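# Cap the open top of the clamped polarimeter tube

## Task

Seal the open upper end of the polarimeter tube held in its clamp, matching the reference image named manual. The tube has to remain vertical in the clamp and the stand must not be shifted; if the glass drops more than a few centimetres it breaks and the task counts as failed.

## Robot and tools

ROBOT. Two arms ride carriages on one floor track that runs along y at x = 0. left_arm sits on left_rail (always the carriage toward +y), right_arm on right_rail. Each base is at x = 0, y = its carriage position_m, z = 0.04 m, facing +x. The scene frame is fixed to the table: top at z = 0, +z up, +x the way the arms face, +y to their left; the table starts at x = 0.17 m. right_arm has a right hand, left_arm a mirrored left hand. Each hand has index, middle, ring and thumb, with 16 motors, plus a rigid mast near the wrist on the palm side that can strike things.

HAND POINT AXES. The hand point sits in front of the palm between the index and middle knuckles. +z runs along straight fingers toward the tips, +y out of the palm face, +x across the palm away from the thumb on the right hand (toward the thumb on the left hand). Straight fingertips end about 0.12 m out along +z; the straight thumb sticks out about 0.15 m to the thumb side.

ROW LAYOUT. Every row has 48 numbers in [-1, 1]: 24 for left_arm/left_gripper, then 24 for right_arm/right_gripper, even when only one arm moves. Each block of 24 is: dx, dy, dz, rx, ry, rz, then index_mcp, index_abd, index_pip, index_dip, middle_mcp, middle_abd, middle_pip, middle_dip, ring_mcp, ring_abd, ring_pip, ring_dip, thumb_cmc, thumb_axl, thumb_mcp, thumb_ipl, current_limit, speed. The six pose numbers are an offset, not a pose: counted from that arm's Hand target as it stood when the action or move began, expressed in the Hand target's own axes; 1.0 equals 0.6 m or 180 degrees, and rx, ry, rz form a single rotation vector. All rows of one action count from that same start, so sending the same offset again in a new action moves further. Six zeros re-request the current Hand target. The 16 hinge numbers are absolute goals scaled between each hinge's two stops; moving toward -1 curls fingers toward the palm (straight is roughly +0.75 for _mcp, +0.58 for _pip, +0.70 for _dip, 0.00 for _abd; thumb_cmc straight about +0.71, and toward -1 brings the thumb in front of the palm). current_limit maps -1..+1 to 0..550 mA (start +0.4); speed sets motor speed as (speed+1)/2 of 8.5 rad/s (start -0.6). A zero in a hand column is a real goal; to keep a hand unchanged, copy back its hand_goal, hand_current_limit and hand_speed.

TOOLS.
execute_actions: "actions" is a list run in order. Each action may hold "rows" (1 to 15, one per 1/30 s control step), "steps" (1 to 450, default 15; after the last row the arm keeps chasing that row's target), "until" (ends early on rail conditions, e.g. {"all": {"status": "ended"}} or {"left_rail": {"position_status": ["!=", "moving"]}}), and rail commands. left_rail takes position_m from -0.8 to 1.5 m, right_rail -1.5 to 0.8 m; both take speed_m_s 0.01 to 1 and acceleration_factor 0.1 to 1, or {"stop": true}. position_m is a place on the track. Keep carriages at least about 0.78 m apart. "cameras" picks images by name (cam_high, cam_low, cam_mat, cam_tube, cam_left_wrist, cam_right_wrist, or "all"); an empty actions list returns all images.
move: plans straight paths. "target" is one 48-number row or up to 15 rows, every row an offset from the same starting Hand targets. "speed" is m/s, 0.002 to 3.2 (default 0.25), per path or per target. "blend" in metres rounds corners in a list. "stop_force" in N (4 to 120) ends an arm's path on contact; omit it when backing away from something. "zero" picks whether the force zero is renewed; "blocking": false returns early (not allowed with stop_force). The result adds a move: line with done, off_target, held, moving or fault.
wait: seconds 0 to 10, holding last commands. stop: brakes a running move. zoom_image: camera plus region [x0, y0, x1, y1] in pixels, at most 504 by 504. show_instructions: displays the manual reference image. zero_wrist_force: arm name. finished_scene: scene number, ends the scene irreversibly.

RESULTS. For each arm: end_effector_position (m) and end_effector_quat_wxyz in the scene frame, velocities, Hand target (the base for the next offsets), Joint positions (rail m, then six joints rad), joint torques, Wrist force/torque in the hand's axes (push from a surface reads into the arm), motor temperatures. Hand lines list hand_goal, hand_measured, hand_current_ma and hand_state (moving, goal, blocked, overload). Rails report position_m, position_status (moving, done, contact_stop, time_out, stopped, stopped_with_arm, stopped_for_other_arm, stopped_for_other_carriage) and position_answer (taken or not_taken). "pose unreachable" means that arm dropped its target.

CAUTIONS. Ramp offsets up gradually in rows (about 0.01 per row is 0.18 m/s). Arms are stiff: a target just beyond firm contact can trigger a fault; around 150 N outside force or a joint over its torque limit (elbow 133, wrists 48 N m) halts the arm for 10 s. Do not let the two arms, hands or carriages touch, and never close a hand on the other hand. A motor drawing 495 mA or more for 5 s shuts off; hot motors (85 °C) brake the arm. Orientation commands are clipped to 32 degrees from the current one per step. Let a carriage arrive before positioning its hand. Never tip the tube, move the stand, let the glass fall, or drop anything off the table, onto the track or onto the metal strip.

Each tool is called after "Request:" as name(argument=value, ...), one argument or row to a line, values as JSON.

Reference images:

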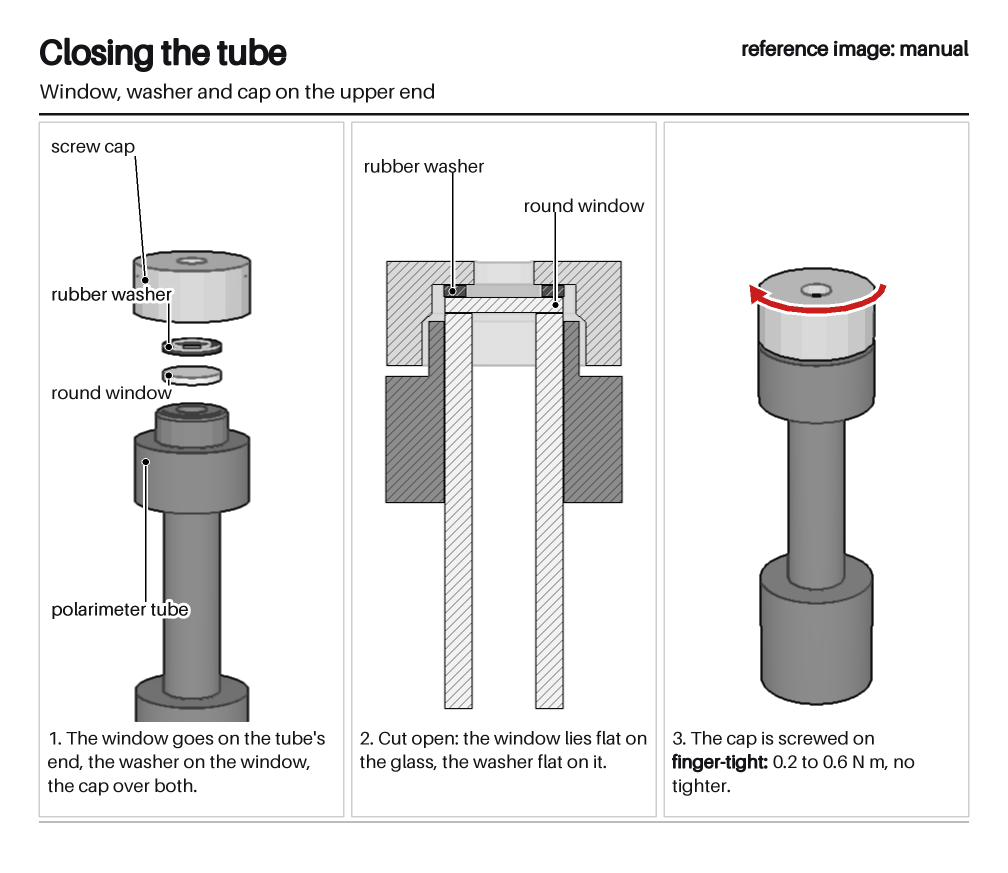

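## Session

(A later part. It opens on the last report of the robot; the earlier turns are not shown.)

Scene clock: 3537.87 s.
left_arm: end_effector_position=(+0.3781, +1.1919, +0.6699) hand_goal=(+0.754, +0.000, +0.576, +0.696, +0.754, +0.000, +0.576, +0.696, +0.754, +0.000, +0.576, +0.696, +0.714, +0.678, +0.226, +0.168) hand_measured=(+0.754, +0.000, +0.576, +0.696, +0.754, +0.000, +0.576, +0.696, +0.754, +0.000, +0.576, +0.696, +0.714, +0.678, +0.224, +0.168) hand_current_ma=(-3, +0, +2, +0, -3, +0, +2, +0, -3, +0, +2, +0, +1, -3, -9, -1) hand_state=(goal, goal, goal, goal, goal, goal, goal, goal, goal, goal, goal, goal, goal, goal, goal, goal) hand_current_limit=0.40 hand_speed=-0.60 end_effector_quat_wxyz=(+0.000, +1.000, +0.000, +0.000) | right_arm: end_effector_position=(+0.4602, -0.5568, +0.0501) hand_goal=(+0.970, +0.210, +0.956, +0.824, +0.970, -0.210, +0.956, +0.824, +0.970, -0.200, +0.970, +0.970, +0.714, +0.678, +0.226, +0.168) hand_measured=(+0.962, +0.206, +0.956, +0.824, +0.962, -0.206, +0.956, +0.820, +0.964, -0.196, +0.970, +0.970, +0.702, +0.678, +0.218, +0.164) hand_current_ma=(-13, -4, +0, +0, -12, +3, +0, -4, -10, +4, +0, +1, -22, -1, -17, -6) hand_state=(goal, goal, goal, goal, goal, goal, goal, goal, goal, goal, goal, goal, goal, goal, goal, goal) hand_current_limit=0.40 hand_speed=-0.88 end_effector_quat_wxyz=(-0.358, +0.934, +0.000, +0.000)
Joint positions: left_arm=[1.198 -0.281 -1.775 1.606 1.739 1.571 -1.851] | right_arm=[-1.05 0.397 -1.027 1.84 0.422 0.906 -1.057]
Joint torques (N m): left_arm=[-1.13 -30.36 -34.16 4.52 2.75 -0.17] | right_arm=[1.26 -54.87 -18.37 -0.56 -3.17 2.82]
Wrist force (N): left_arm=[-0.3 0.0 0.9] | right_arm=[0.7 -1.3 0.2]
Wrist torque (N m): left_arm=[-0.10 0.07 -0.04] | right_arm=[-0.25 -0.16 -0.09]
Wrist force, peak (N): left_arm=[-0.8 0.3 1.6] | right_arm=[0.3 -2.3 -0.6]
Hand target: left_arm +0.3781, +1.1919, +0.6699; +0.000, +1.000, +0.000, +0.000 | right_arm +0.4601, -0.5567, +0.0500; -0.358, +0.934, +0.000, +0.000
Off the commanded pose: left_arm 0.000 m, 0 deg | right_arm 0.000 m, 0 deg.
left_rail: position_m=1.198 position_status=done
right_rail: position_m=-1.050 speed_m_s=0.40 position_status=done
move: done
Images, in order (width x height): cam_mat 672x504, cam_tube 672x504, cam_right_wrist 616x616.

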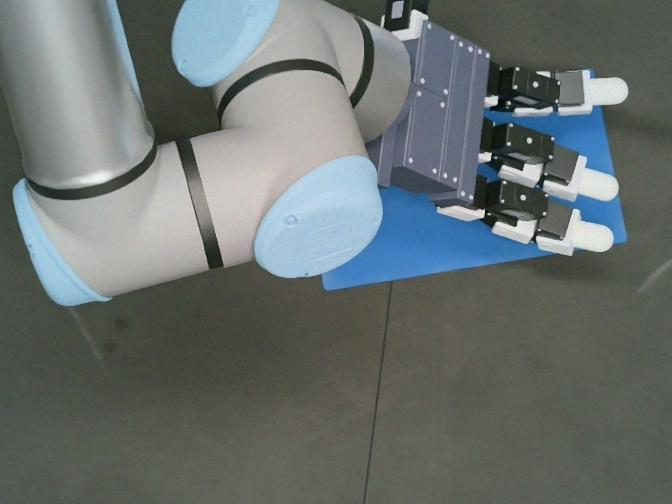

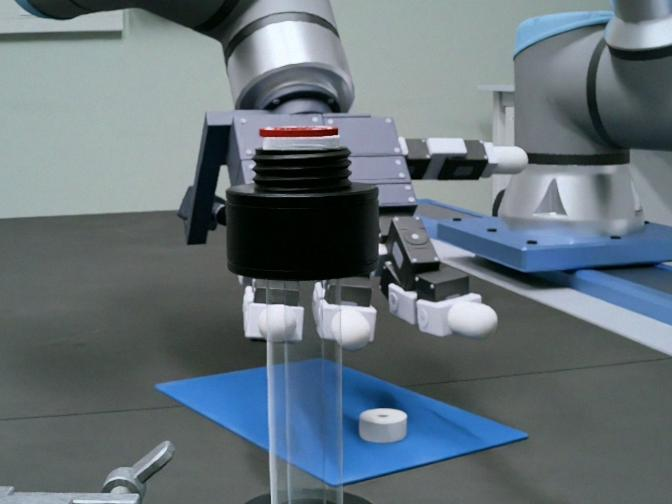

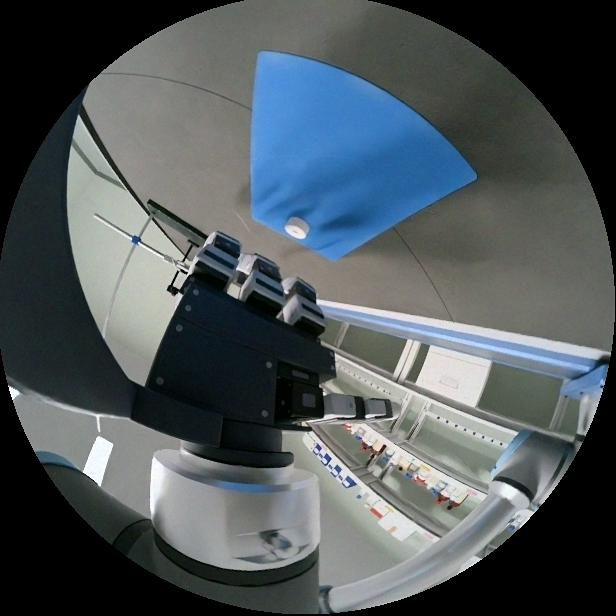

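Request:
move(
  target=[0,0,0,0,0,0,0.754,0,0.576,0.696,0.754,0,0.576,0.696,0.754,0,0.576,0.696,0.714,0.678,0.226,0.168,0.4,-0.6,0.01,0.042376,0.047063,0,0,0,0.97,0.21,0.956,0.823,0.97,-0.21,0.956,0.823,0.97,-0.2,0.97,0.97,0.714,0.678,0.226,0.168,0.4,-0.88],
  speed=0.06,
  cameras=["cam_mat","cam_right_wrist","cam_tube"],
)

Request:
zoom_image(
  camera="cam_mat",
  region=[480, 80, 640, 240],
)

Request:
zoom_image(
  camera="cam_tube",
  region=[300, 340, 500, 490],
)

Scene clock: 3563.90 s.
left_arm: end_effector_position=(+0.3781, +1.1919, +0.6699) hand_goal=(+0.754, +0.000, +0.576, +0.696, +0.754, +0.000, +0.576, +0.696, +0.754, +0.000, +0.576, +0.696, +0.714, +0.678, +0.226, +0.168) hand_measured=(+0.754, +0.000, +0.576, +0.696, +0.754, +0.000, +0.576, +0.696, +0.754, +0.000, +0.576, +0.696, +0.714, +0.678, +0.224, +0.168) hand_current_ma=(-3, +0, +2, +0, -3, +0, +2, +0, -3, +0, +2, +0, +1, -3, -9, -1) hand_state=(goal, goal, goal, goal, goal, goal, goal, goal, goal, goal, goal, goal, goal, goal, goal, goal) hand_current_limit=0.40 hand_speed=-0.60 end_effector_quat_wxyz=(+0.000, +1.000, +0.000, +0.000) | right_arm: end_effector_position=(+0.4661, -0.5568, +0.0121) hand_goal=(+0.970, +0.210, +0.956, +0.824, +0.970, -0.210, +0.956, +0.824, +0.970, -0.200, +0.970, +0.970, +0.714, +0.678, +0.226, +0.168) hand_measured=(+0.962, +0.206, +0.956, +0.824, +0.962, -0.206, +0.956, +0.820, +0.964, -0.196, +0.970, +0.970, +0.702, +0.678, +0.218, +0.164) hand_current_ma=(-13, -4, +0, +0, -12, +3, +0, -4, -10, +4, +0, +1, -22, -1, -17, -6) hand_state=(goal, goal, goal, goal, goal, goal, goal, goal, goal, goal, goal, goal, goal, goal, goal, goal) hand_current_limit=0.40 hand_speed=-0.88 end_effector_quat_wxyz=(-0.358, +0.934, +0.000, +0.000)
Joint positions: left_arm=[1.198 -0.281 -1.775 1.606 1.739 1.571 -1.851] | right_arm=[-1.05 0.394 -0.973 1.84 0.371 0.905 -1.062]
Joint torques (N m): left_arm=[-1.75 -31.47 -34.15 4.45 2.62 -0.28] | right_arm=[-17.59 -49.02 -34.43 -0.2 -4.26 -3.47]
Wrist force (N): left_arm=[-0.5 0.1 1.2] | right_arm=[0.8 -1.4 0.5]
Wrist torque (N m): left_arm=[-0.11 0.08 -0.05] | right_arm=[-0.28 -0.19 -0.07]
Wrist force, peak (N): left_arm=[-0.6 0.3 1.4] | right_arm=[0.9 -1.6 0.4]
Hand target: left_arm +0.3781, +1.1919, +0.6699; +0.000, +1.000, +0.000, +0.000 | right_arm +0.4661, -0.5567, +0.0120; -0.358, +0.934, +0.000, +0.000
Off the commanded pose: left_arm 0.000 m, 0 deg | right_arm 0.000 m, 0 deg.
left_rail: position_m=1.198 position_status=done
right_rail: position_m=-1.050 speed_m_s=0.40 position_status=done
move: done
Images, in order (width x height): cam_mat 672x504, cam_tube 672x504, cam_right_wrist 616x616.

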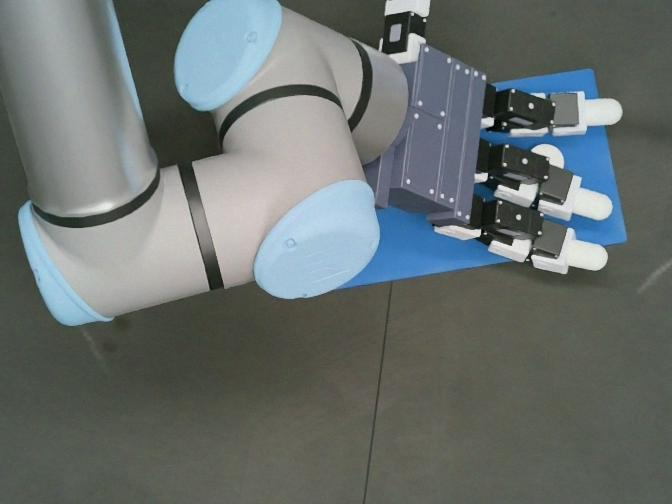

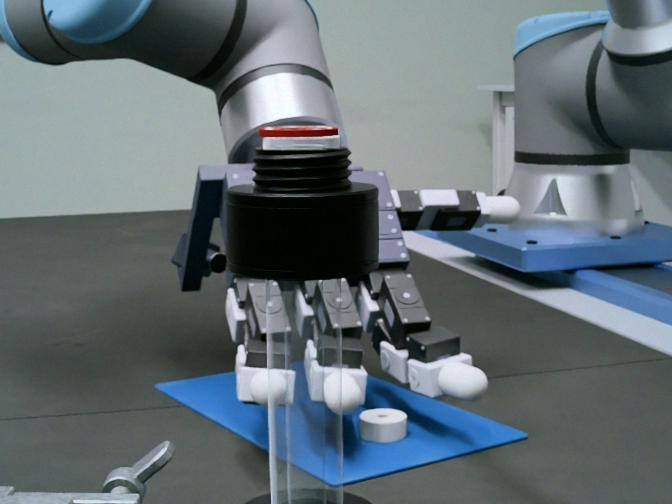

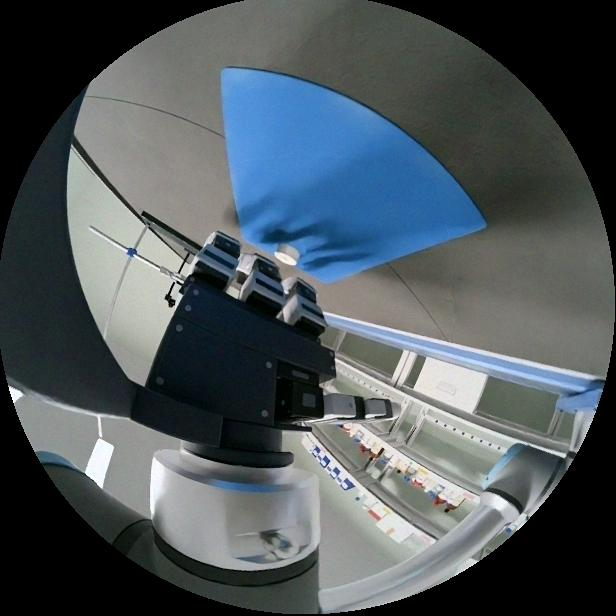

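Scaled by 3.150 from the camera's 672x504 image, which has a finer 960x720 frame.

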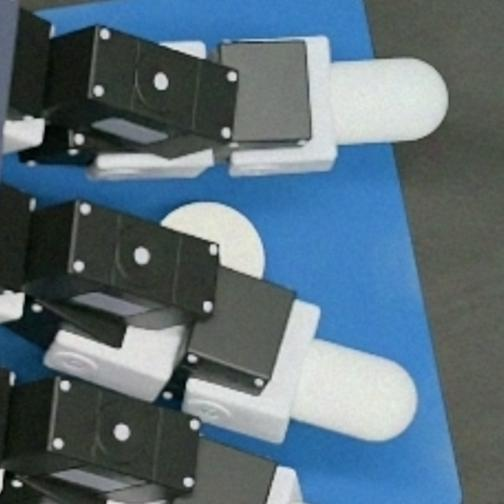

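Scaled by 2.520 from the camera's 672x504 image, which has a finer 960x720 frame.

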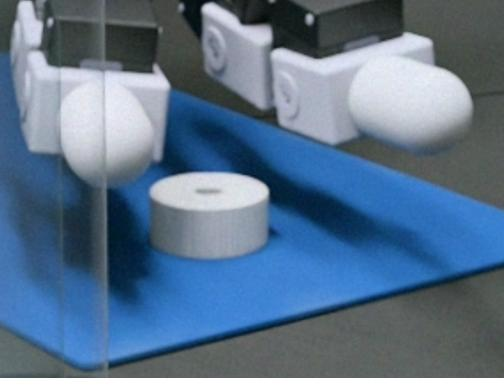

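Request:
zoom_image(
  camera="cam_right_wrist",
  region=[220, 210, 340, 330],
)

Scaled by 4.200 from the camera's 616x616 image, which has a finer 880x880 frame.

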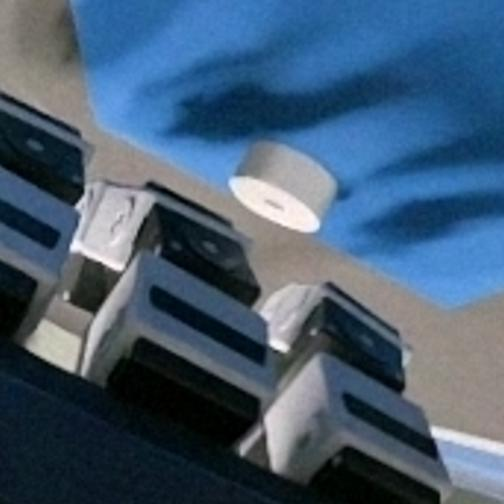

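Request:
move(
  target=[0,0,0,0,0,0,0.754,0,0.576,0.696,0.754,0,0.576,0.696,0.754,0,0.576,0.696,0.714,0.678,0.226,0.168,0.4,-0.6,0.01,0.01338,0.01486,0,0,0,0.97,0.21,0.956,0.823,0.97,-0.21,0.956,0.823,0.97,-0.2,0.97,0.97,0.714,0.678,0.226,0.168,0.4,-0.88],
  speed=0.03,
  stop_force=4,
  cameras=["cam_mat","cam_right_wrist","cam_tube"],
)

Request:
zoom_image(
  camera="cam_mat",
  region=[480, 80, 640, 240],
)

Request:
zoom_image(
  camera="cam_tube",
  region=[300, 340, 500, 490],
)

Scene clock: 3593.20 s.
left_arm: end_effector_position=(+0.3781, +1.1919, +0.6699) hand_goal=(+0.754, +0.000, +0.576, +0.696, +0.754, +0.000, +0.576, +0.696, +0.754, +0.000, +0.576, +0.696, +0.714, +0.678, +0.226, +0.168) hand_measured=(+0.754, +0.000, +0.576, +0.696, +0.754, +0.000, +0.576, +0.696, +0.754, +0.000, +0.576, +0.696, +0.714, +0.678, +0.224, +0.168) hand_current_ma=(-3, +0, +2, +0, -3, +0, +2, +0, -3, +0, +2, +0, +1, -3, -9, -1) hand_state=(goal, goal, goal, goal, goal, goal, goal, goal, goal, goal, goal, goal, goal, goal, goal, goal) hand_current_limit=0.40 hand_speed=-0.60 end_effector_quat_wxyz=(+0.000, +1.000, +0.000, +0.000) | right_arm: end_effector_position=(+0.4721, -0.5567, +0.0000) hand_goal=(+0.970, +0.210, +0.956, +0.824, +0.970, -0.210, +0.956, +0.824, +0.970, -0.200, +0.970, +0.970, +0.714, +0.678, +0.226, +0.168) hand_measured=(+0.962, +0.206, +0.956, +0.824, +0.962, -0.206, +0.956, +0.820, +0.964, -0.196, +0.970, +0.970, +0.702, +0.678, +0.218, +0.164) hand_current_ma=(-13, -4, +0, +0, -12, +3, +0, -4, -10, +4, +0, +1, -22, -1, -17, -6) hand_state=(goal, goal, goal, goal, goal, goal, goal, goal, goal, goal, goal, goal, goal, goal, goal, goal) hand_current_limit=0.40 hand_speed=-0.88 end_effector_quat_wxyz=(-0.358, +0.934, +0.000, +0.000)
Joint positions: left_arm=[1.198 -0.281 -1.775 1.606 1.739 1.571 -1.851] | right_arm=[-1.05 0.39 -0.951 1.831 0.361 0.904 -1.066]
Joint torques (N m): left_arm=[-1.13 -31.93 -34.26 4.63 2.76 -0.32] | right_arm=[-17.99 -53.3 -33.97 -0.35 -4 -3.58]
Wrist force (N): left_arm=[-0.1 0.5 0.7] | right_arm=[0.5 -1.3 0.1]
Wrist torque (N m): left_arm=[-0.01 0.03 -0.02] | right_arm=[-0.24 -0.13 -0.09]
Wrist force, peak (N): left_arm=[-1.1 0.4 1.0] | right_arm=[0.8 -1.8 0.4]
Hand target: left_arm +0.3781, +1.1919, +0.6699; +0.000, +1.000, +0.000, +0.000 | right_arm +0.4721, -0.5567, +0.0000; -0.358, +0.934, +0.000, +0.000
Off the commanded pose: left_arm 0.000 m, 0 deg | right_arm 0.000 m, 0 deg.
left_rail: position_m=1.198 position_status=done
right_rail: position_m=-1.050 speed_m_s=0.40 position_status=done
move: done
Images, in order (width x height): cam_mat 672x504, cam_tube 672x504, cam_right_wrist 616x616.

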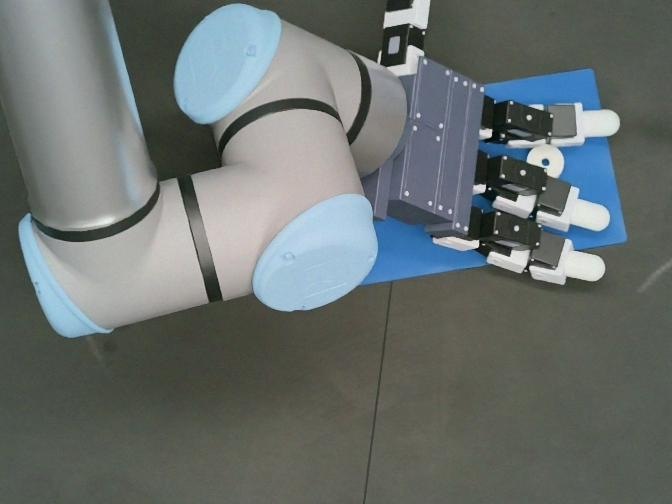

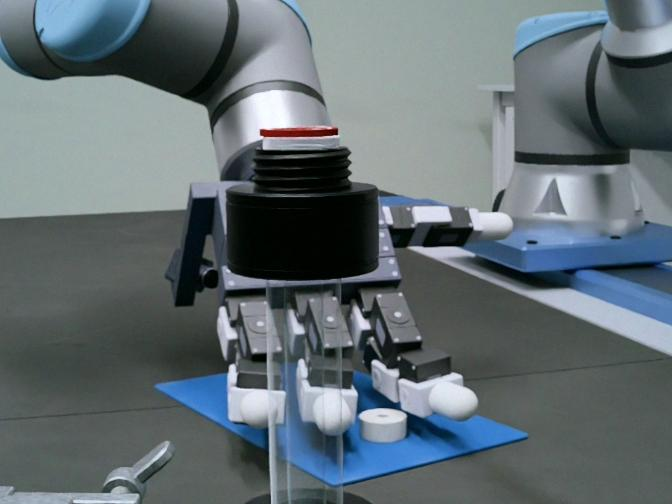

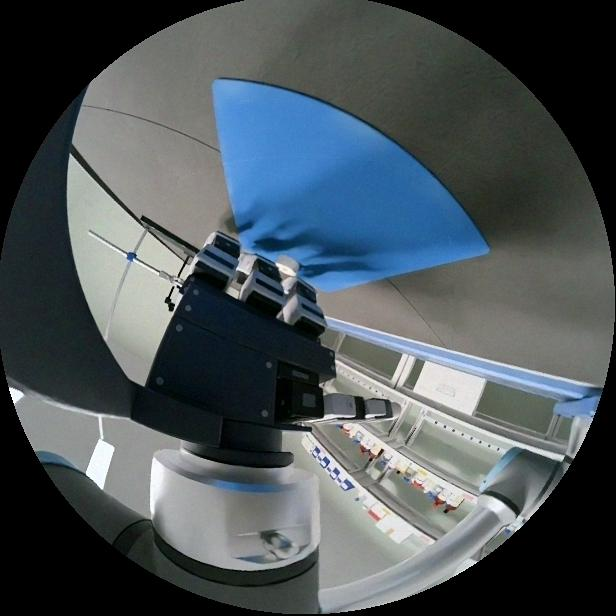

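Scaled by 3.150 from the camera's 672x504 image, which has a finer 960x720 frame.

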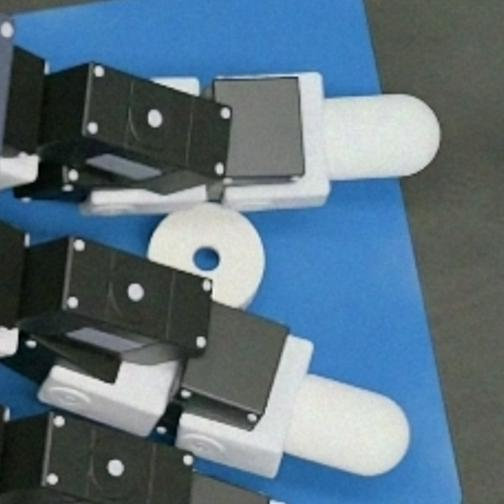

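Scaled by 2.520 from the camera's 672x504 image, which has a finer 960x720 frame.

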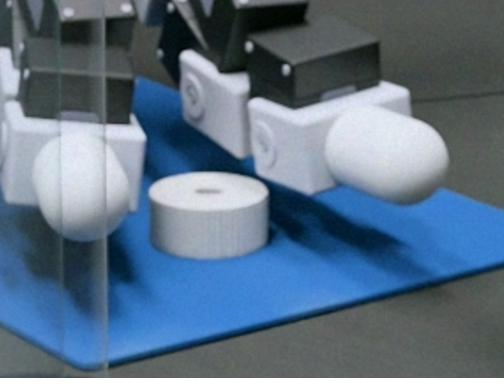

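Request:
move(
  target=[0,0,0,0,0,0,0.754,0,0.576,0.696,0.754,0,0.576,0.696,0.754,0,0.576,0.696,0.714,0.678,0.226,0.168,0.4,-0.6,-0.00433,0.007431,-0.006691,0,0,0,0.97,0.25,0.956,0.823,0.97,-0.25,0.956,0.823,0.97,-0.27,0.97,0.97,0.714,0.678,0.226,0.168,0.4,-0.88],
  speed=0.03,
  cameras=["cam_mat","cam_tube"],
)

Request:
zoom_image(
  camera="cam_mat",
  region=[480, 80, 640, 240],
)

Scene clock: 3613.37 s.
left_arm: end_effector_position=(+0.3781, +1.1919, +0.6699) hand_goal=(+0.754, +0.000, +0.576, +0.696, +0.754, +0.000, +0.576, +0.696, +0.754, +0.000, +0.576, +0.696, +0.714, +0.678, +0.226, +0.168) hand_measured=(+0.754, +0.000, +0.576, +0.696, +0.754, +0.000, +0.576, +0.696, +0.754, +0.000, +0.576, +0.696, +0.714, +0.678, +0.224, +0.168) hand_current_ma=(-3, +0, +2, +0, -3, +0, +2, +0, -3, +0, +2, +0, +1, -3, -9, -1) hand_state=(goal, goal, goal, goal, goal, goal, goal, goal, goal, goal, goal, goal, goal, goal, goal, goal) hand_current_limit=0.40 hand_speed=-0.60 end_effector_quat_wxyz=(+0.000, +1.000, +0.000, +0.000) | right_arm: end_effector_position=(+0.4696, -0.5627, +0.0000) hand_goal=(+0.970, +0.250, +0.956, +0.824, +0.970, -0.250, +0.956, +0.824, +0.970, -0.270, +0.970, +0.970, +0.714, +0.678, +0.226, +0.168) hand_measured=(+0.962, +0.246, +0.956, +0.824, +0.962, -0.246, +0.956, +0.820, +0.964, -0.266, +0.970, +0.970, +0.702, +0.678, +0.218, +0.164) hand_current_ma=(-13, -5, +0, +0, -12, +4, +0, -4, -10, +5, +0, +1, -22, -1, -17, -6) hand_state=(goal, goal, goal, goal, goal, goal, goal, goal, goal, goal, goal, goal, goal, goal, goal, goal) hand_current_limit=0.40 hand_speed=-0.88 end_effector_quat_wxyz=(-0.358, +0.934, +0.000, +0.000)
Joint positions: left_arm=[1.198 -0.281 -1.775 1.606 1.739 1.571 -1.851] | right_arm=[-1.05 0.382 -0.957 1.844 0.36 0.901 -1.075]
Joint torques (N m): left_arm=[-2.27 -30.97 -34.16 4.71 2.72 -0.41] | right_arm=[-18.47 -81.75 -16.01 -0.36 -4 -3.56]
Wrist force (N): left_arm=[-0.3 0.3 0.9] | right_arm=[0.7 -1.5 0.3]
Wrist torque (N m): left_arm=[-0.06 0.06 -0.04] | right_arm=[-0.27 -0.17 -0.07]
Wrist force, peak (N): left_arm=[-0.9 0.2 1.3] | right_arm=[1.1 -1.7 0.3]
Hand target: left_arm +0.3781, +1.1919, +0.6699; +0.000, +1.000, +0.000, +0.000 | right_arm +0.4695, -0.5627, +0.0000; -0.358, +0.934, +0.000, +0.000
Off the commanded pose: left_arm 0.000 m, 0 deg | right_arm 0.000 m, 0 deg.
left_rail: position_m=1.198 position_status=done
right_rail: position_m=-1.050 speed_m_s=0.40 position_status=done
move: done
Images, in order (width x height): cam_mat 672x504, cam_tube 672x504.

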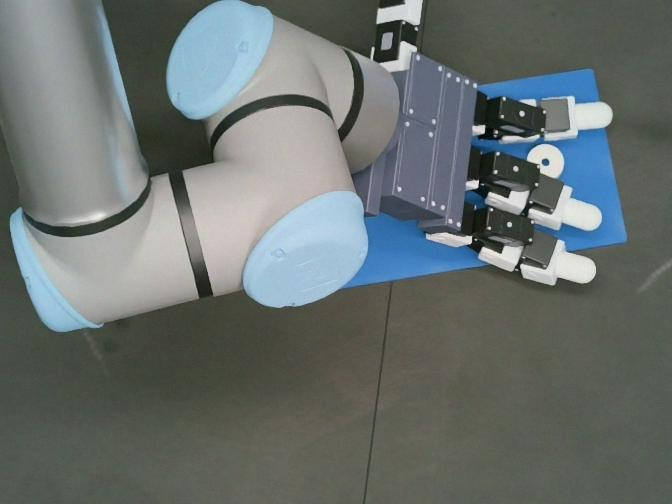

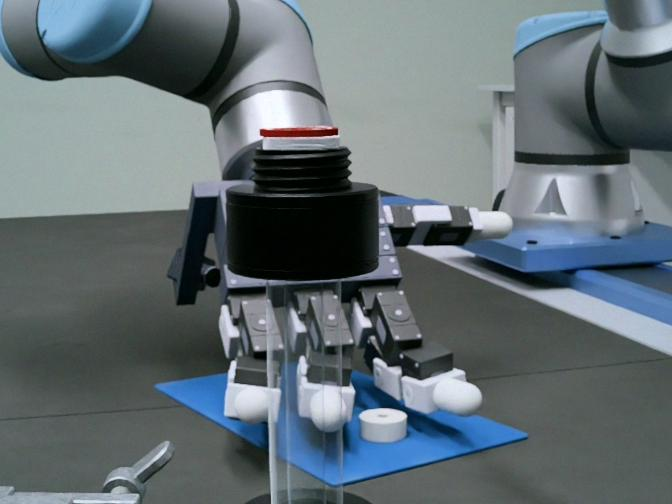

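Scaled by 3.150 from the camera's 672x504 image, which has a finer 960x720 frame.

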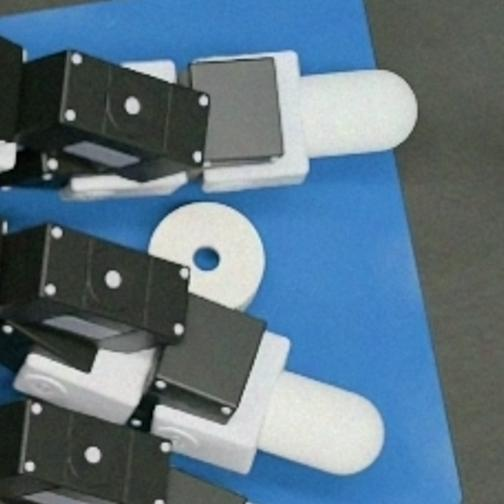

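Request:
move(
  target=[0,0,0,0,0,0,0.754,0,0.576,0.696,0.754,0,0.576,0.696,0.754,0,0.576,0.696,0.714,0.678,0.226,0.168,0.4,-0.6,0.0025,0.017339,-0.015612,0,0,0,0.97,0.29,0.956,0.823,0.97,-0.29,0.956,0.823,0.97,-0.31,0.97,0.97,0.714,0.678,0.226,0.168,0.4,-0.88],
  speed=0.03,
  cameras=["cam_mat","cam_tube"],
)

Request:
zoom_image(
  camera="cam_mat",
  region=[480, 80, 640, 240],
)

Scene clock: 3636.60 s.
left_arm: end_effector_position=(+0.3781, +1.1919, +0.6699) hand_goal=(+0.754, +0.000, +0.576, +0.696, +0.754, +0.000, +0.576, +0.696, +0.754, +0.000, +0.576, +0.696, +0.714, +0.678, +0.226, +0.168) hand_measured=(+0.754, +0.000, +0.576, +0.696, +0.754, +0.000, +0.576, +0.696, +0.754, +0.000, +0.576, +0.696, +0.714, +0.678, +0.224, +0.168) hand_current_ma=(-3, +0, +2, +0, -3, +0, +2, +0, -3, +0, +2, +0, +1, -3, -9, -1) hand_state=(goal, goal, goal, goal, goal, goal, goal, goal, goal, goal, goal, goal, goal, goal, goal, goal) hand_current_limit=0.40 hand_speed=-0.60 end_effector_quat_wxyz=(+0.000, +1.000, +0.000, +0.000) | right_arm: end_effector_position=(+0.4710, -0.5767, +0.0000) hand_goal=(+0.970, +0.290, +0.956, +0.824, +0.970, -0.290, +0.956, +0.824, +0.970, -0.310, +0.970, +0.970, +0.714, +0.678, +0.226, +0.168) hand_measured=(+0.962, +0.284, +0.956, +0.824, +0.962, -0.286, +0.956, +0.820, +0.964, -0.306, +0.970, +0.970, +0.702, +0.678, +0.218, +0.164) hand_current_ma=(-13, -5, +0, +0, -12, +4, +0, -4, -10, +5, +0, +1, -22, -1, -17, -6) hand_state=(goal, goal, goal, goal, goal, goal, goal, goal, goal, goal, goal, goal, goal, goal, goal, goal) hand_current_limit=0.40 hand_speed=-0.88 end_effector_quat_wxyz=(-0.358, +0.934, +0.000, +0.000)
Joint positions: left_arm=[1.198 -0.281 -1.775 1.606 1.739 1.571 -1.851] | right_arm=[-1.05 0.36 -0.961 1.859 0.367 0.894 -1.103]
Joint torques (N m): left_arm=[-1.58 -30.41 -34.28 4.58 2.78 -0.34] | right_arm=[-18.66 -79.37 -15.55 7.98 -3.93 -3.32]
Wrist force (N): left_arm=[-0.7 0.3 1.0] | right_arm=[1.0 -1.3 0.3]
Wrist torque (N m): left_arm=[-0.08 0.12 -0.07] | right_arm=[-0.25 -0.21 -0.05]
Wrist force, peak (N): left_arm=[-0.4 0.6 1.5] | right_arm=[0.6 -1.7 0.5]
Hand target: left_arm +0.3781, +1.1919, +0.6699; +0.000, +1.000, +0.000, +0.000 | right_arm +0.4710, -0.5767, +0.0000; -0.358, +0.934, +0.000, +0.000
Off the commanded pose: left_arm 0.000 m, 0 deg | right_arm 0.000 m, 0 deg.
left_rail: position_m=1.198 position_status=done
right_rail: position_m=-1.050 speed_m_s=0.40 position_status=done
move: done
Images, in order (width x height): cam_mat 672x504, cam_tube 672x504.

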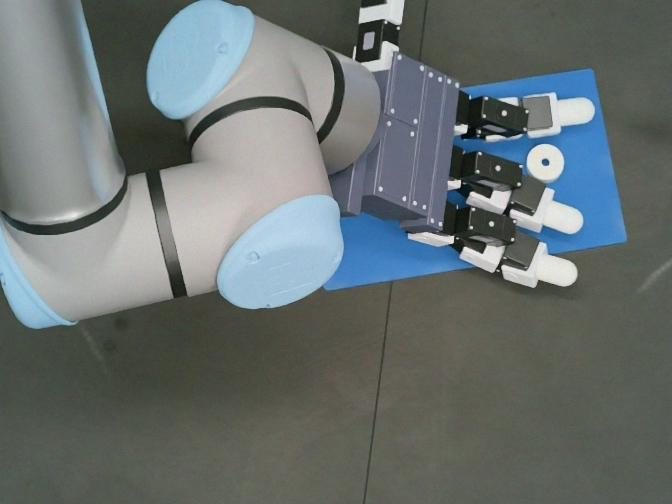

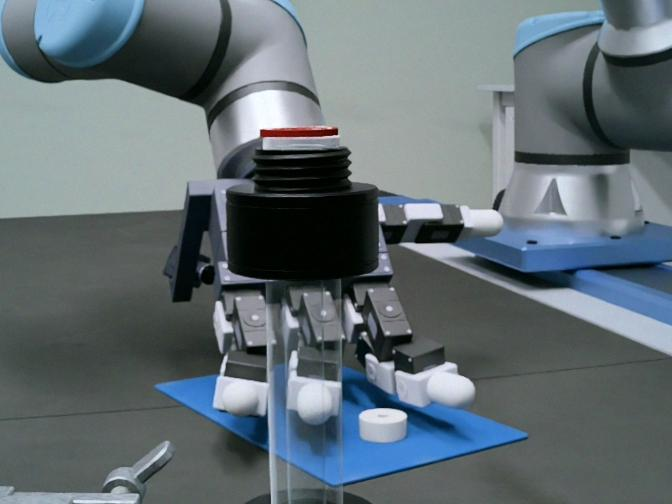

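Scaled by 3.150 from the camera's 672x504 image, which has a finer 960x720 frame.

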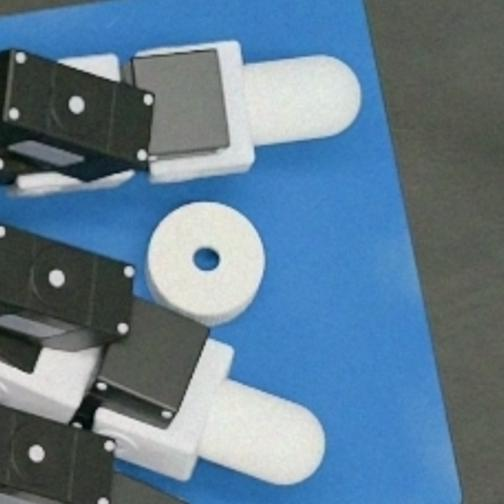

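Request:
move(
  target=[0,0,0,0,0,0,0.754,0,0.576,0.696,0.754,0,0.576,0.696,0.754,0,0.576,0.696,0.714,0.678,0.226,0.168,0.4,-0.6,0,0.016951,0.018825,0,0,0,0.97,0.29,0.956,0.823,0.97,-0.29,0.956,0.823,0.97,-0.31,0.97,0.97,0.714,0.678,0.226,0.168,0.4,-0.88],
  speed=0.01,
  stop_force=4,
  cameras=["cam_mat","cam_tube"],
)

Request:
zoom_image(
  camera="cam_mat",
  region=[480, 80, 640, 240],
)

Request:
zoom_image(
  camera="cam_tube",
  region=[300, 340, 500, 490],
)

Scene clock: 3646.87 s.
left_arm: end_effector_position=(+0.3781, +1.1919, +0.6699) hand_goal=(+0.754, +0.000, +0.576, +0.696, +0.754, +0.000, +0.576, +0.696, +0.754, +0.000, +0.576, +0.696, +0.714, +0.678, +0.226, +0.168) hand_measured=(+0.754, +0.000, +0.576, +0.696, +0.754, +0.000, +0.576, +0.696, +0.754, +0.000, +0.576, +0.696, +0.714, +0.678, +0.224, +0.168) hand_current_ma=(-3, +0, +2, +0, -3, +0, +2, +0, -3, +0, +2, +0, +1, -3, -9, -1) hand_state=(goal, goal, goal, goal, goal, goal, goal, goal, goal, goal, goal, goal, goal, goal, goal, goal) hand_current_limit=0.40 hand_speed=-0.60 end_effector_quat_wxyz=(+0.000, +1.000, +0.000, +0.000) | right_arm: end_effector_position=(+0.4711, -0.5767, -0.0152) hand_goal=(+0.970, +0.290, +0.956, +0.824, +0.970, -0.290, +0.956, +0.824, +0.970, -0.310, +0.970, +0.970, +0.714, +0.678, +0.226, +0.168) hand_measured=(+0.962, +0.284, +0.956, +0.824, +0.962, -0.286, +0.956, +0.820, +0.964, -0.306, +0.970, +0.970, +0.702, +0.678, +0.218, +0.164) hand_current_ma=(-13, -5, +0, +0, -12, +4, +0, -4, -10, +5, +0, +1, -22, -1, -17, -6) hand_state=(goal, goal, goal, goal, goal, goal, goal, goal, goal, goal, goal, goal, goal, goal, goal, goal) hand_current_limit=0.40 hand_speed=-0.88 end_effector_quat_wxyz=(-0.358, +0.934, +0.000, +0.000)
Joint positions: left_arm=[1.198 -0.281 -1.775 1.606 1.739 1.571 -1.851] | right_arm=[-1.05 0.359 -0.941 1.861 0.344 0.894 -1.103]
Joint torques (N m): left_arm=[-1.03 -30.81 -34.36 4.69 2.59 -0.28] | right_arm=[-17.16 -53.97 -14.47 -0.32 -4.02 -3.13]
Wrist force (N): left_arm=[-0.6 0.4 1.1] | right_arm=[0.6 -1.3 0.3]
Wrist torque (N m): left_arm=[-0.06 0.11 -0.07] | right_arm=[-0.23 -0.15 -0.09]
Wrist force, peak (N): left_arm=[-0.7 -0.1 1.3] | right_arm=[1.2 -1.4 0.6]
Hand target: left_arm +0.3781, +1.1919, +0.6699; +0.000, +1.000, +0.000, +0.000 | right_arm +0.4711, -0.5767, -0.0152; -0.358, +0.934, +0.000, +0.000
Off the commanded pose: left_arm 0.000 m, 0 deg | right_arm 0.000 m, 0 deg.
left_rail: position_m=1.198 position_status=done
right_rail: position_m=-1.050 speed_m_s=0.40 position_status=done
move: done
Images, in order (width x height): cam_mat 672x504, cam_tube 672x504.

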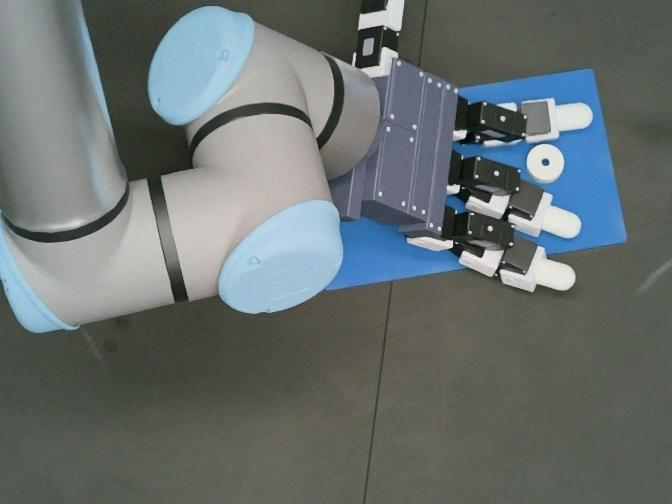

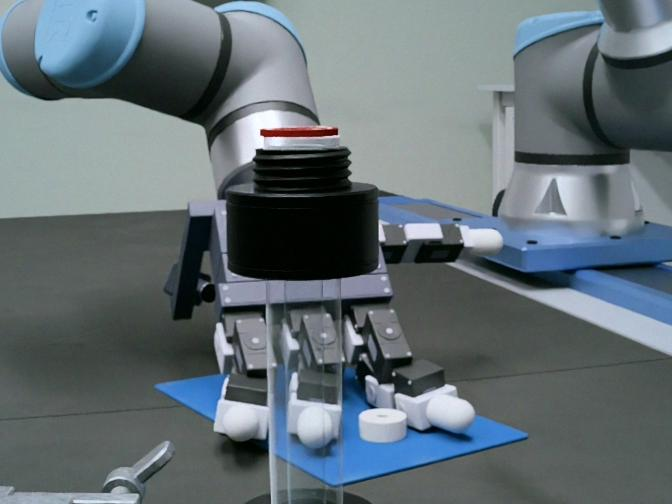

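Scaled by 3.150 from the camera's 672x504 image, which has a finer 960x720 frame.

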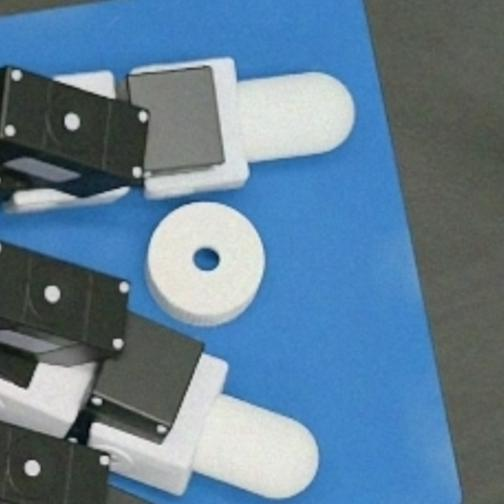

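Scaled by 2.520 from the camera's 672x504 image, which has a finer 960x720 frame.

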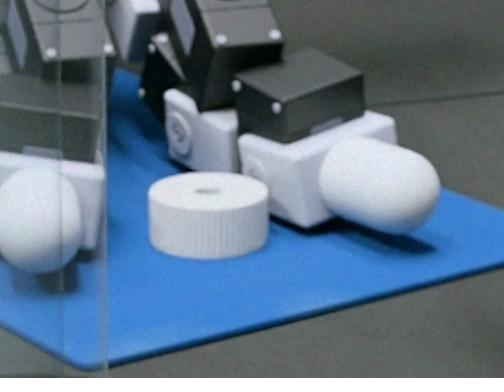

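Request:
execute_actions(
  actions=[
    {"rows":[[0,0,0,0,0,0,0.754,0,0.576,0.696,0.754,0,0.576,0.696,0.754,0,0.576,0.696,0.714,0.678,0.226,0.168,0.4,-0.6,0,0,0,0,0,0,0.97,0.18,0.956,0.823,0.97,-0.18,0.956,0.823,0.97,-0.31,0.97,0.97,0.714,0.678,0.226,0.168,0.4,-0.97]],"steps":45},
  ],
  cameras=["cam_mat"],
)

Request:
zoom_image(
  camera="cam_mat",
  region=[480, 80, 640, 240],
)

Scene clock: 3656.23 s.
left_arm: end_effector_position=(+0.3781, +1.1919, +0.6699) hand_goal=(+0.754, +0.000, +0.576, +0.696, +0.754, +0.000, +0.576, +0.696, +0.754, +0.000, +0.576, +0.696, +0.714, +0.678, +0.226, +0.168) hand_measured=(+0.754, +0.000, +0.576, +0.696, +0.754, +0.000, +0.576, +0.696, +0.754, +0.000, +0.576, +0.696, +0.714, +0.678, +0.224, +0.168) hand_current_ma=(-3, +0, +2, +0, -3, +0, +2, +0, -3, +0, +2, +0, +1, -3, -9, -1) hand_state=(goal, goal, goal, goal, goal, goal, goal, goal, goal, goal, goal, goal, goal, goal, goal, goal) hand_current_limit=0.40 hand_speed=-0.60 end_effector_quat_wxyz=(+0.000, +1.000, +0.000, +0.000) | right_arm: end_effector_position=(+0.4711, -0.5767, -0.0152) hand_goal=(+0.970, +0.180, +0.956, +0.824, +0.970, -0.180, +0.956, +0.824, +0.970, -0.310, +0.970, +0.970, +0.714, +0.678, +0.226, +0.168) hand_measured=(+0.962, +0.184, +0.956, +0.824, +0.962, -0.182, +0.956, +0.820, +0.964, -0.306, +0.970, +0.970, +0.702, +0.678, +0.218, +0.164) hand_current_ma=(-13, +4, +0, +0, -12, -2, +0, -4, -10, +5, +0, +1, -22, -1, -17, -6) hand_state=(goal, goal, goal, goal, goal, goal, goal, goal, goal, goal, goal, goal, goal, goal, goal, goal) hand_current_limit=0.40 hand_speed=-0.97 end_effector_quat_wxyz=(-0.358, +0.934, +0.000, +0.000)
Joint positions: left_arm=[1.198 -0.281 -1.775 1.606 1.739 1.571 -1.851] | right_arm=[-1.05 0.359 -0.941 1.861 0.344 0.894 -1.103]
Joint torques (N m): left_arm=[-1.02 -31.38 -34.21 4.5 2.8 -0.38] | right_arm=[-15.72 -53.03 -15.22 -0.25 -4.19 -0.21]
Wrist force (N): left_arm=[-0.2 0.3 0.9] | right_arm=[1.0 -1.3 0.6]
Wrist torque (N m): left_arm=[-0.06 0.05 -0.03] | right_arm=[-0.27 -0.21 -0.06]
Wrist force, peak (N): left_arm=[-0.4 0.6 1.4] | right_arm=[0.9 -1.6 0.7]
Hand target: left_arm +0.3781, +1.1919, +0.6699; +0.000, +1.000, +0.000, +0.000 | right_arm +0.4711, -0.5767, -0.0152; -0.358, +0.934, +0.000, +0.000
Off the commanded pose: left_arm 0.000 m, 0 deg | right_arm 0.000 m, 0 deg.
left_rail: position_m=1.198 position_status=done
right_rail: position_m=-1.050 speed_m_s=0.40 position_status=done
Images, in order (width x height): cam_mat 672x504.

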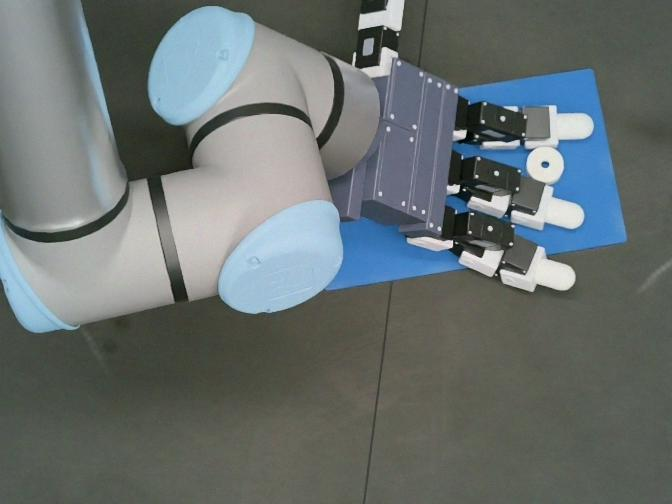

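Scaled by 3.150 from the camera's 672x504 image, which has a finer 960x720 frame.

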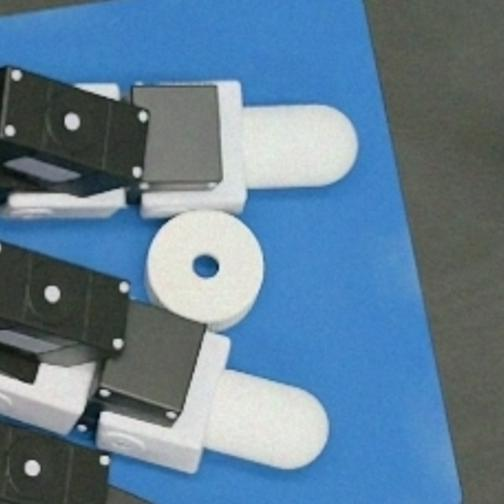

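Request:
execute_actions(
  actions=[
    {"rows":[[0,0,0,0,0,0,0.754,0,0.576,0.696,0.754,0,0.576,0.696,0.754,0,0.576,0.696,0.714,0.678,0.226,0.168,0.4,-0.6,0,0,0,0,0,0,0.97,0.18,0.956,0.823,0.97,-0.13,0.956,0.823,0.97,-0.31,0.97,0.97,0.714,0.678,0.226,0.168,0.4,-0.98]],"steps":45},
  ],
  cameras=["cam_mat"],
)

Request:
zoom_image(
  camera="cam_mat",
  region=[480, 80, 640, 240],
)

Scene clock: 3661.80 s.
left_arm: end_effector_position=(+0.3781, +1.1919, +0.6699) hand_goal=(+0.754, +0.000, +0.576, +0.696, +0.754, +0.000, +0.576, +0.696, +0.754, +0.000, +0.576, +0.696, +0.714, +0.678, +0.226, +0.168) hand_measured=(+0.754, +0.000, +0.576, +0.696, +0.754, +0.000, +0.576, +0.696, +0.754, +0.000, +0.576, +0.696, +0.714, +0.678, +0.224, +0.168) hand_current_ma=(-3, +0, +2, +0, -3, +0, +2, +0, -3, +0, +2, +0, +1, -3, -9, -1) hand_state=(goal, goal, goal, goal, goal, goal, goal, goal, goal, goal, goal, goal, goal, goal, goal, goal) hand_current_limit=0.40 hand_speed=-0.60 end_effector_quat_wxyz=(+0.000, +1.000, +0.000, +0.000) | right_arm: end_effector_position=(+0.4711, -0.5767, -0.0152) hand_goal=(+0.970, +0.180, +0.956, +0.824, +0.970, -0.130, +0.956, +0.824, +0.970, -0.310, +0.970, +0.970, +0.714, +0.678, +0.226, +0.168) hand_measured=(+0.962, +0.184, +0.956, +0.824, +0.962, -0.132, +0.956, +0.820, +0.964, -0.306, +0.970, +0.970, +0.702, +0.678, +0.218, +0.164) hand_current_ma=(-13, +4, +0, +0, -12, -2, +0, -4, -10, +5, +0, +1, -22, -1, -17, -6) hand_state=(goal, goal, goal, goal, goal, goal, goal, goal, goal, goal, goal, goal, goal, goal, goal, goal) hand_current_limit=0.40 hand_speed=-0.98 end_effector_quat_wxyz=(-0.358, +0.934, +0.000, +0.000)
Joint positions: left_arm=[1.198 -0.281 -1.775 1.606 1.739 1.571 -1.851] | right_arm=[-1.05 0.359 -0.941 1.861 0.344 0.894 -1.103]
Joint torques (N m): left_arm=[-0.76 -30.76 -34.14 4.58 2.77 -0.42] | right_arm=[-11.22 -52.33 -14.88 -0.47 -4.15 2.43]
Wrist force (N): left_arm=[-0.4 -0.4 0.9] | right_arm=[0.8 -1.5 0.4]
Wrist torque (N m): left_arm=[-0.15 0.08 -0.03] | right_arm=[-0.28 -0.19 -0.08]
Wrist force, peak (N): left_arm=[-0.9 0.1 1.1] | right_arm=[0.6 -1.7 0.8]
Hand target: left_arm +0.3781, +1.1919, +0.6699; +0.000, +1.000, +0.000, +0.000 | right_arm +0.4711, -0.5767, -0.0152; -0.358, +0.934, +0.000, +0.000
Off the commanded pose: left_arm 0.000 m, 0 deg | right_arm 0.000 m, 0 deg.
left_rail: position_m=1.198 position_status=done
right_rail: position_m=-1.050 speed_m_s=0.40 position_status=done
Images, in order (width x height): cam_mat 672x504.

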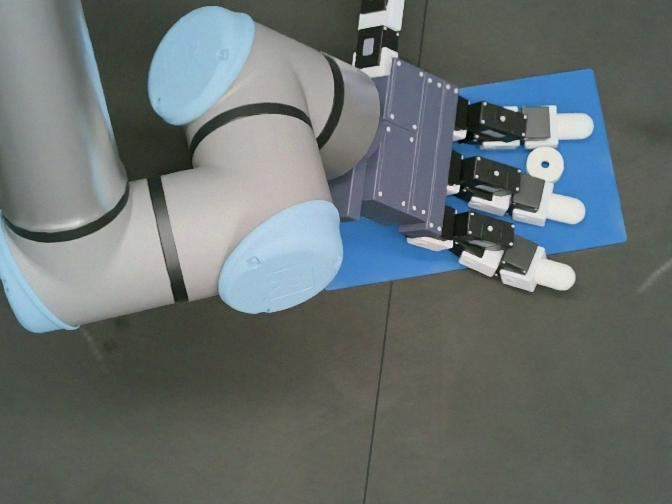

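Scaled by 3.150 from the camera's 672x504 image, which has a finer 960x720 frame.

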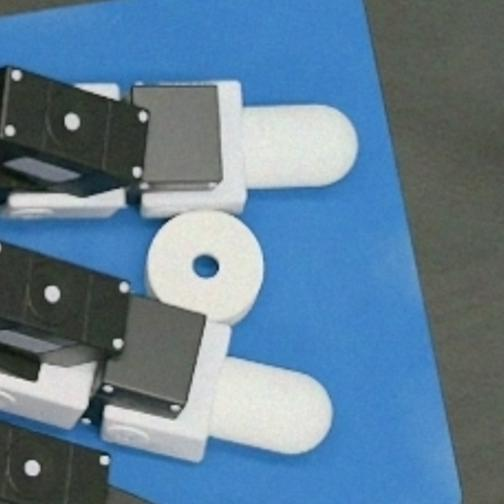

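Request:
execute_actions(
  actions=[
    {"rows":[[0,0,0,0,0,0,0.754,0,0.576,0.696,0.754,0,0.576,0.696,0.754,0,0.576,0.696,0.714,0.678,0.226,0.168,0.4,-0.6,0,0,0,0,0,0,0.97,0.11,0.956,0.823,0.97,-0.11,0.956,0.823,0.97,-0.31,0.97,0.97,0.714,0.678,0.226,0.168,0.4,-0.98]],"steps":60},
  ],
  cameras=["cam_mat","cam_tube"],
)

Request:
zoom_image(
  camera="cam_mat",
  region=[480, 80, 640, 240],
)

Request:
zoom_image(
  camera="cam_tube",
  region=[300, 340, 500, 490],
)

Scene clock: 3671.50 s.
left_arm: end_effector_position=(+0.3781, +1.1919, +0.6699) hand_goal=(+0.754, +0.000, +0.576, +0.696, +0.754, +0.000, +0.576, +0.696, +0.754, +0.000, +0.576, +0.696, +0.714, +0.678, +0.226, +0.168) hand_measured=(+0.754, +0.000, +0.576, +0.696, +0.754, +0.000, +0.576, +0.696, +0.754, +0.000, +0.576, +0.696, +0.714, +0.678, +0.224, +0.168) hand_current_ma=(-3, +0, +2, +0, -3, +0, +2, +0, -3, +0, +2, +0, +1, -3, -9, -1) hand_state=(goal, goal, goal, goal, goal, goal, goal, goal, goal, goal, goal, goal, goal, goal, goal, goal) hand_current_limit=0.40 hand_speed=-0.60 end_effector_quat_wxyz=(+0.000, +1.000, +0.000, +0.000) | right_arm: end_effector_position=(+0.4711, -0.5767, -0.0152) hand_goal=(+0.970, +0.110, +0.956, +0.824, +0.970, -0.110, +0.956, +0.824, +0.970, -0.310, +0.970, +0.970, +0.714, +0.678, +0.226, +0.168) hand_measured=(+0.962, +0.150, +0.956, +0.824, +0.962, -0.120, +0.956, +0.820, +0.964, -0.306, +0.970, +0.970, +0.702, +0.678, +0.218, +0.164) hand_current_ma=(-13, +80, +0, +0, -12, -12, +0, -4, -10, +5, +0, +1, -22, -1, -17, -6) hand_state=(goal, blocked, goal, goal, goal, goal, goal, goal, goal, goal, goal, goal, goal, goal, goal, goal) hand_current_limit=0.40 hand_speed=-0.98 end_effector_quat_wxyz=(-0.358, +0.934, +0.000, +0.000)
Joint positions: left_arm=[1.198 -0.281 -1.775 1.606 1.739 1.571 -1.851] | right_arm=[-1.05 0.359 -0.941 1.861 0.344 0.894 -1.103]
Joint torques (N m): left_arm=[-1.89 -31.27 -34.6 4.47 2.64 -0.32] | right_arm=[-8.2 -54.16 -14.78 -0.29 -4.02 2.41]
Wrist force (N): left_arm=[-0.2 0.1 1.0] | right_arm=[0.8 -1.0 0.4]
Wrist torque (N m): left_arm=[-0.08 0.05 -0.03] | right_arm=[-0.18 -0.22 -0.06]
Wrist force, peak (N): left_arm=[-0.7 0.1 1.4] | right_arm=[0.6 -1.6 0.6]
Hand target: left_arm +0.3781, +1.1919, +0.6699; +0.000, +1.000, +0.000, +0.000 | right_arm +0.4711, -0.5767, -0.0152; -0.358, +0.934, +0.000, +0.000
Off the commanded pose: left_arm 0.000 m, 0 deg | right_arm 0.000 m, 0 deg.
left_rail: position_m=1.198 position_status=done
right_rail: position_m=-1.050 speed_m_s=0.40 position_status=done
Images, in order (width x height): cam_mat 672x504, cam_tube 672x504.

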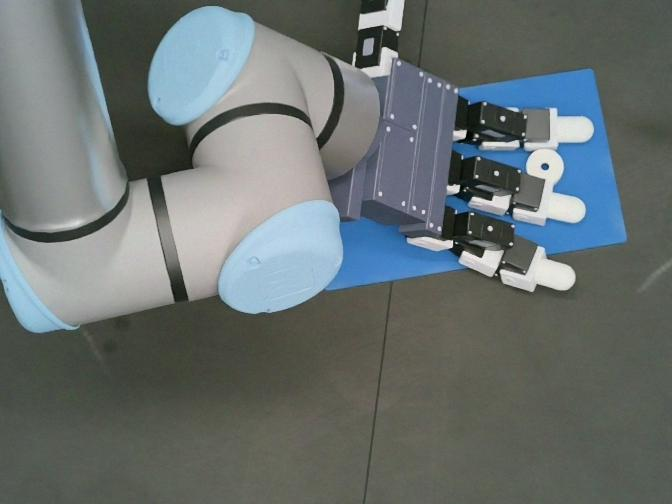

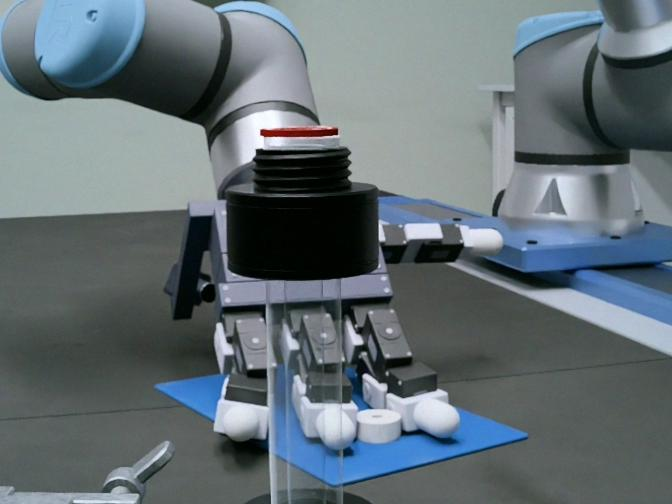

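Scaled by 3.150 from the camera's 672x504 image, which has a finer 960x720 frame.

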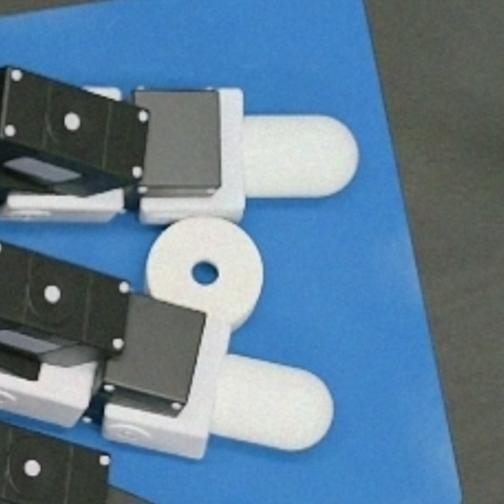

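Scaled by 2.520 from the camera's 672x504 image, which has a finer 960x720 frame.

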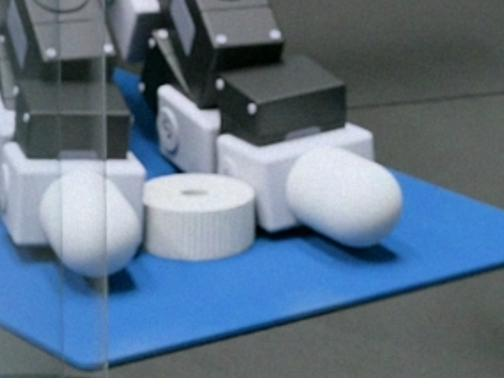

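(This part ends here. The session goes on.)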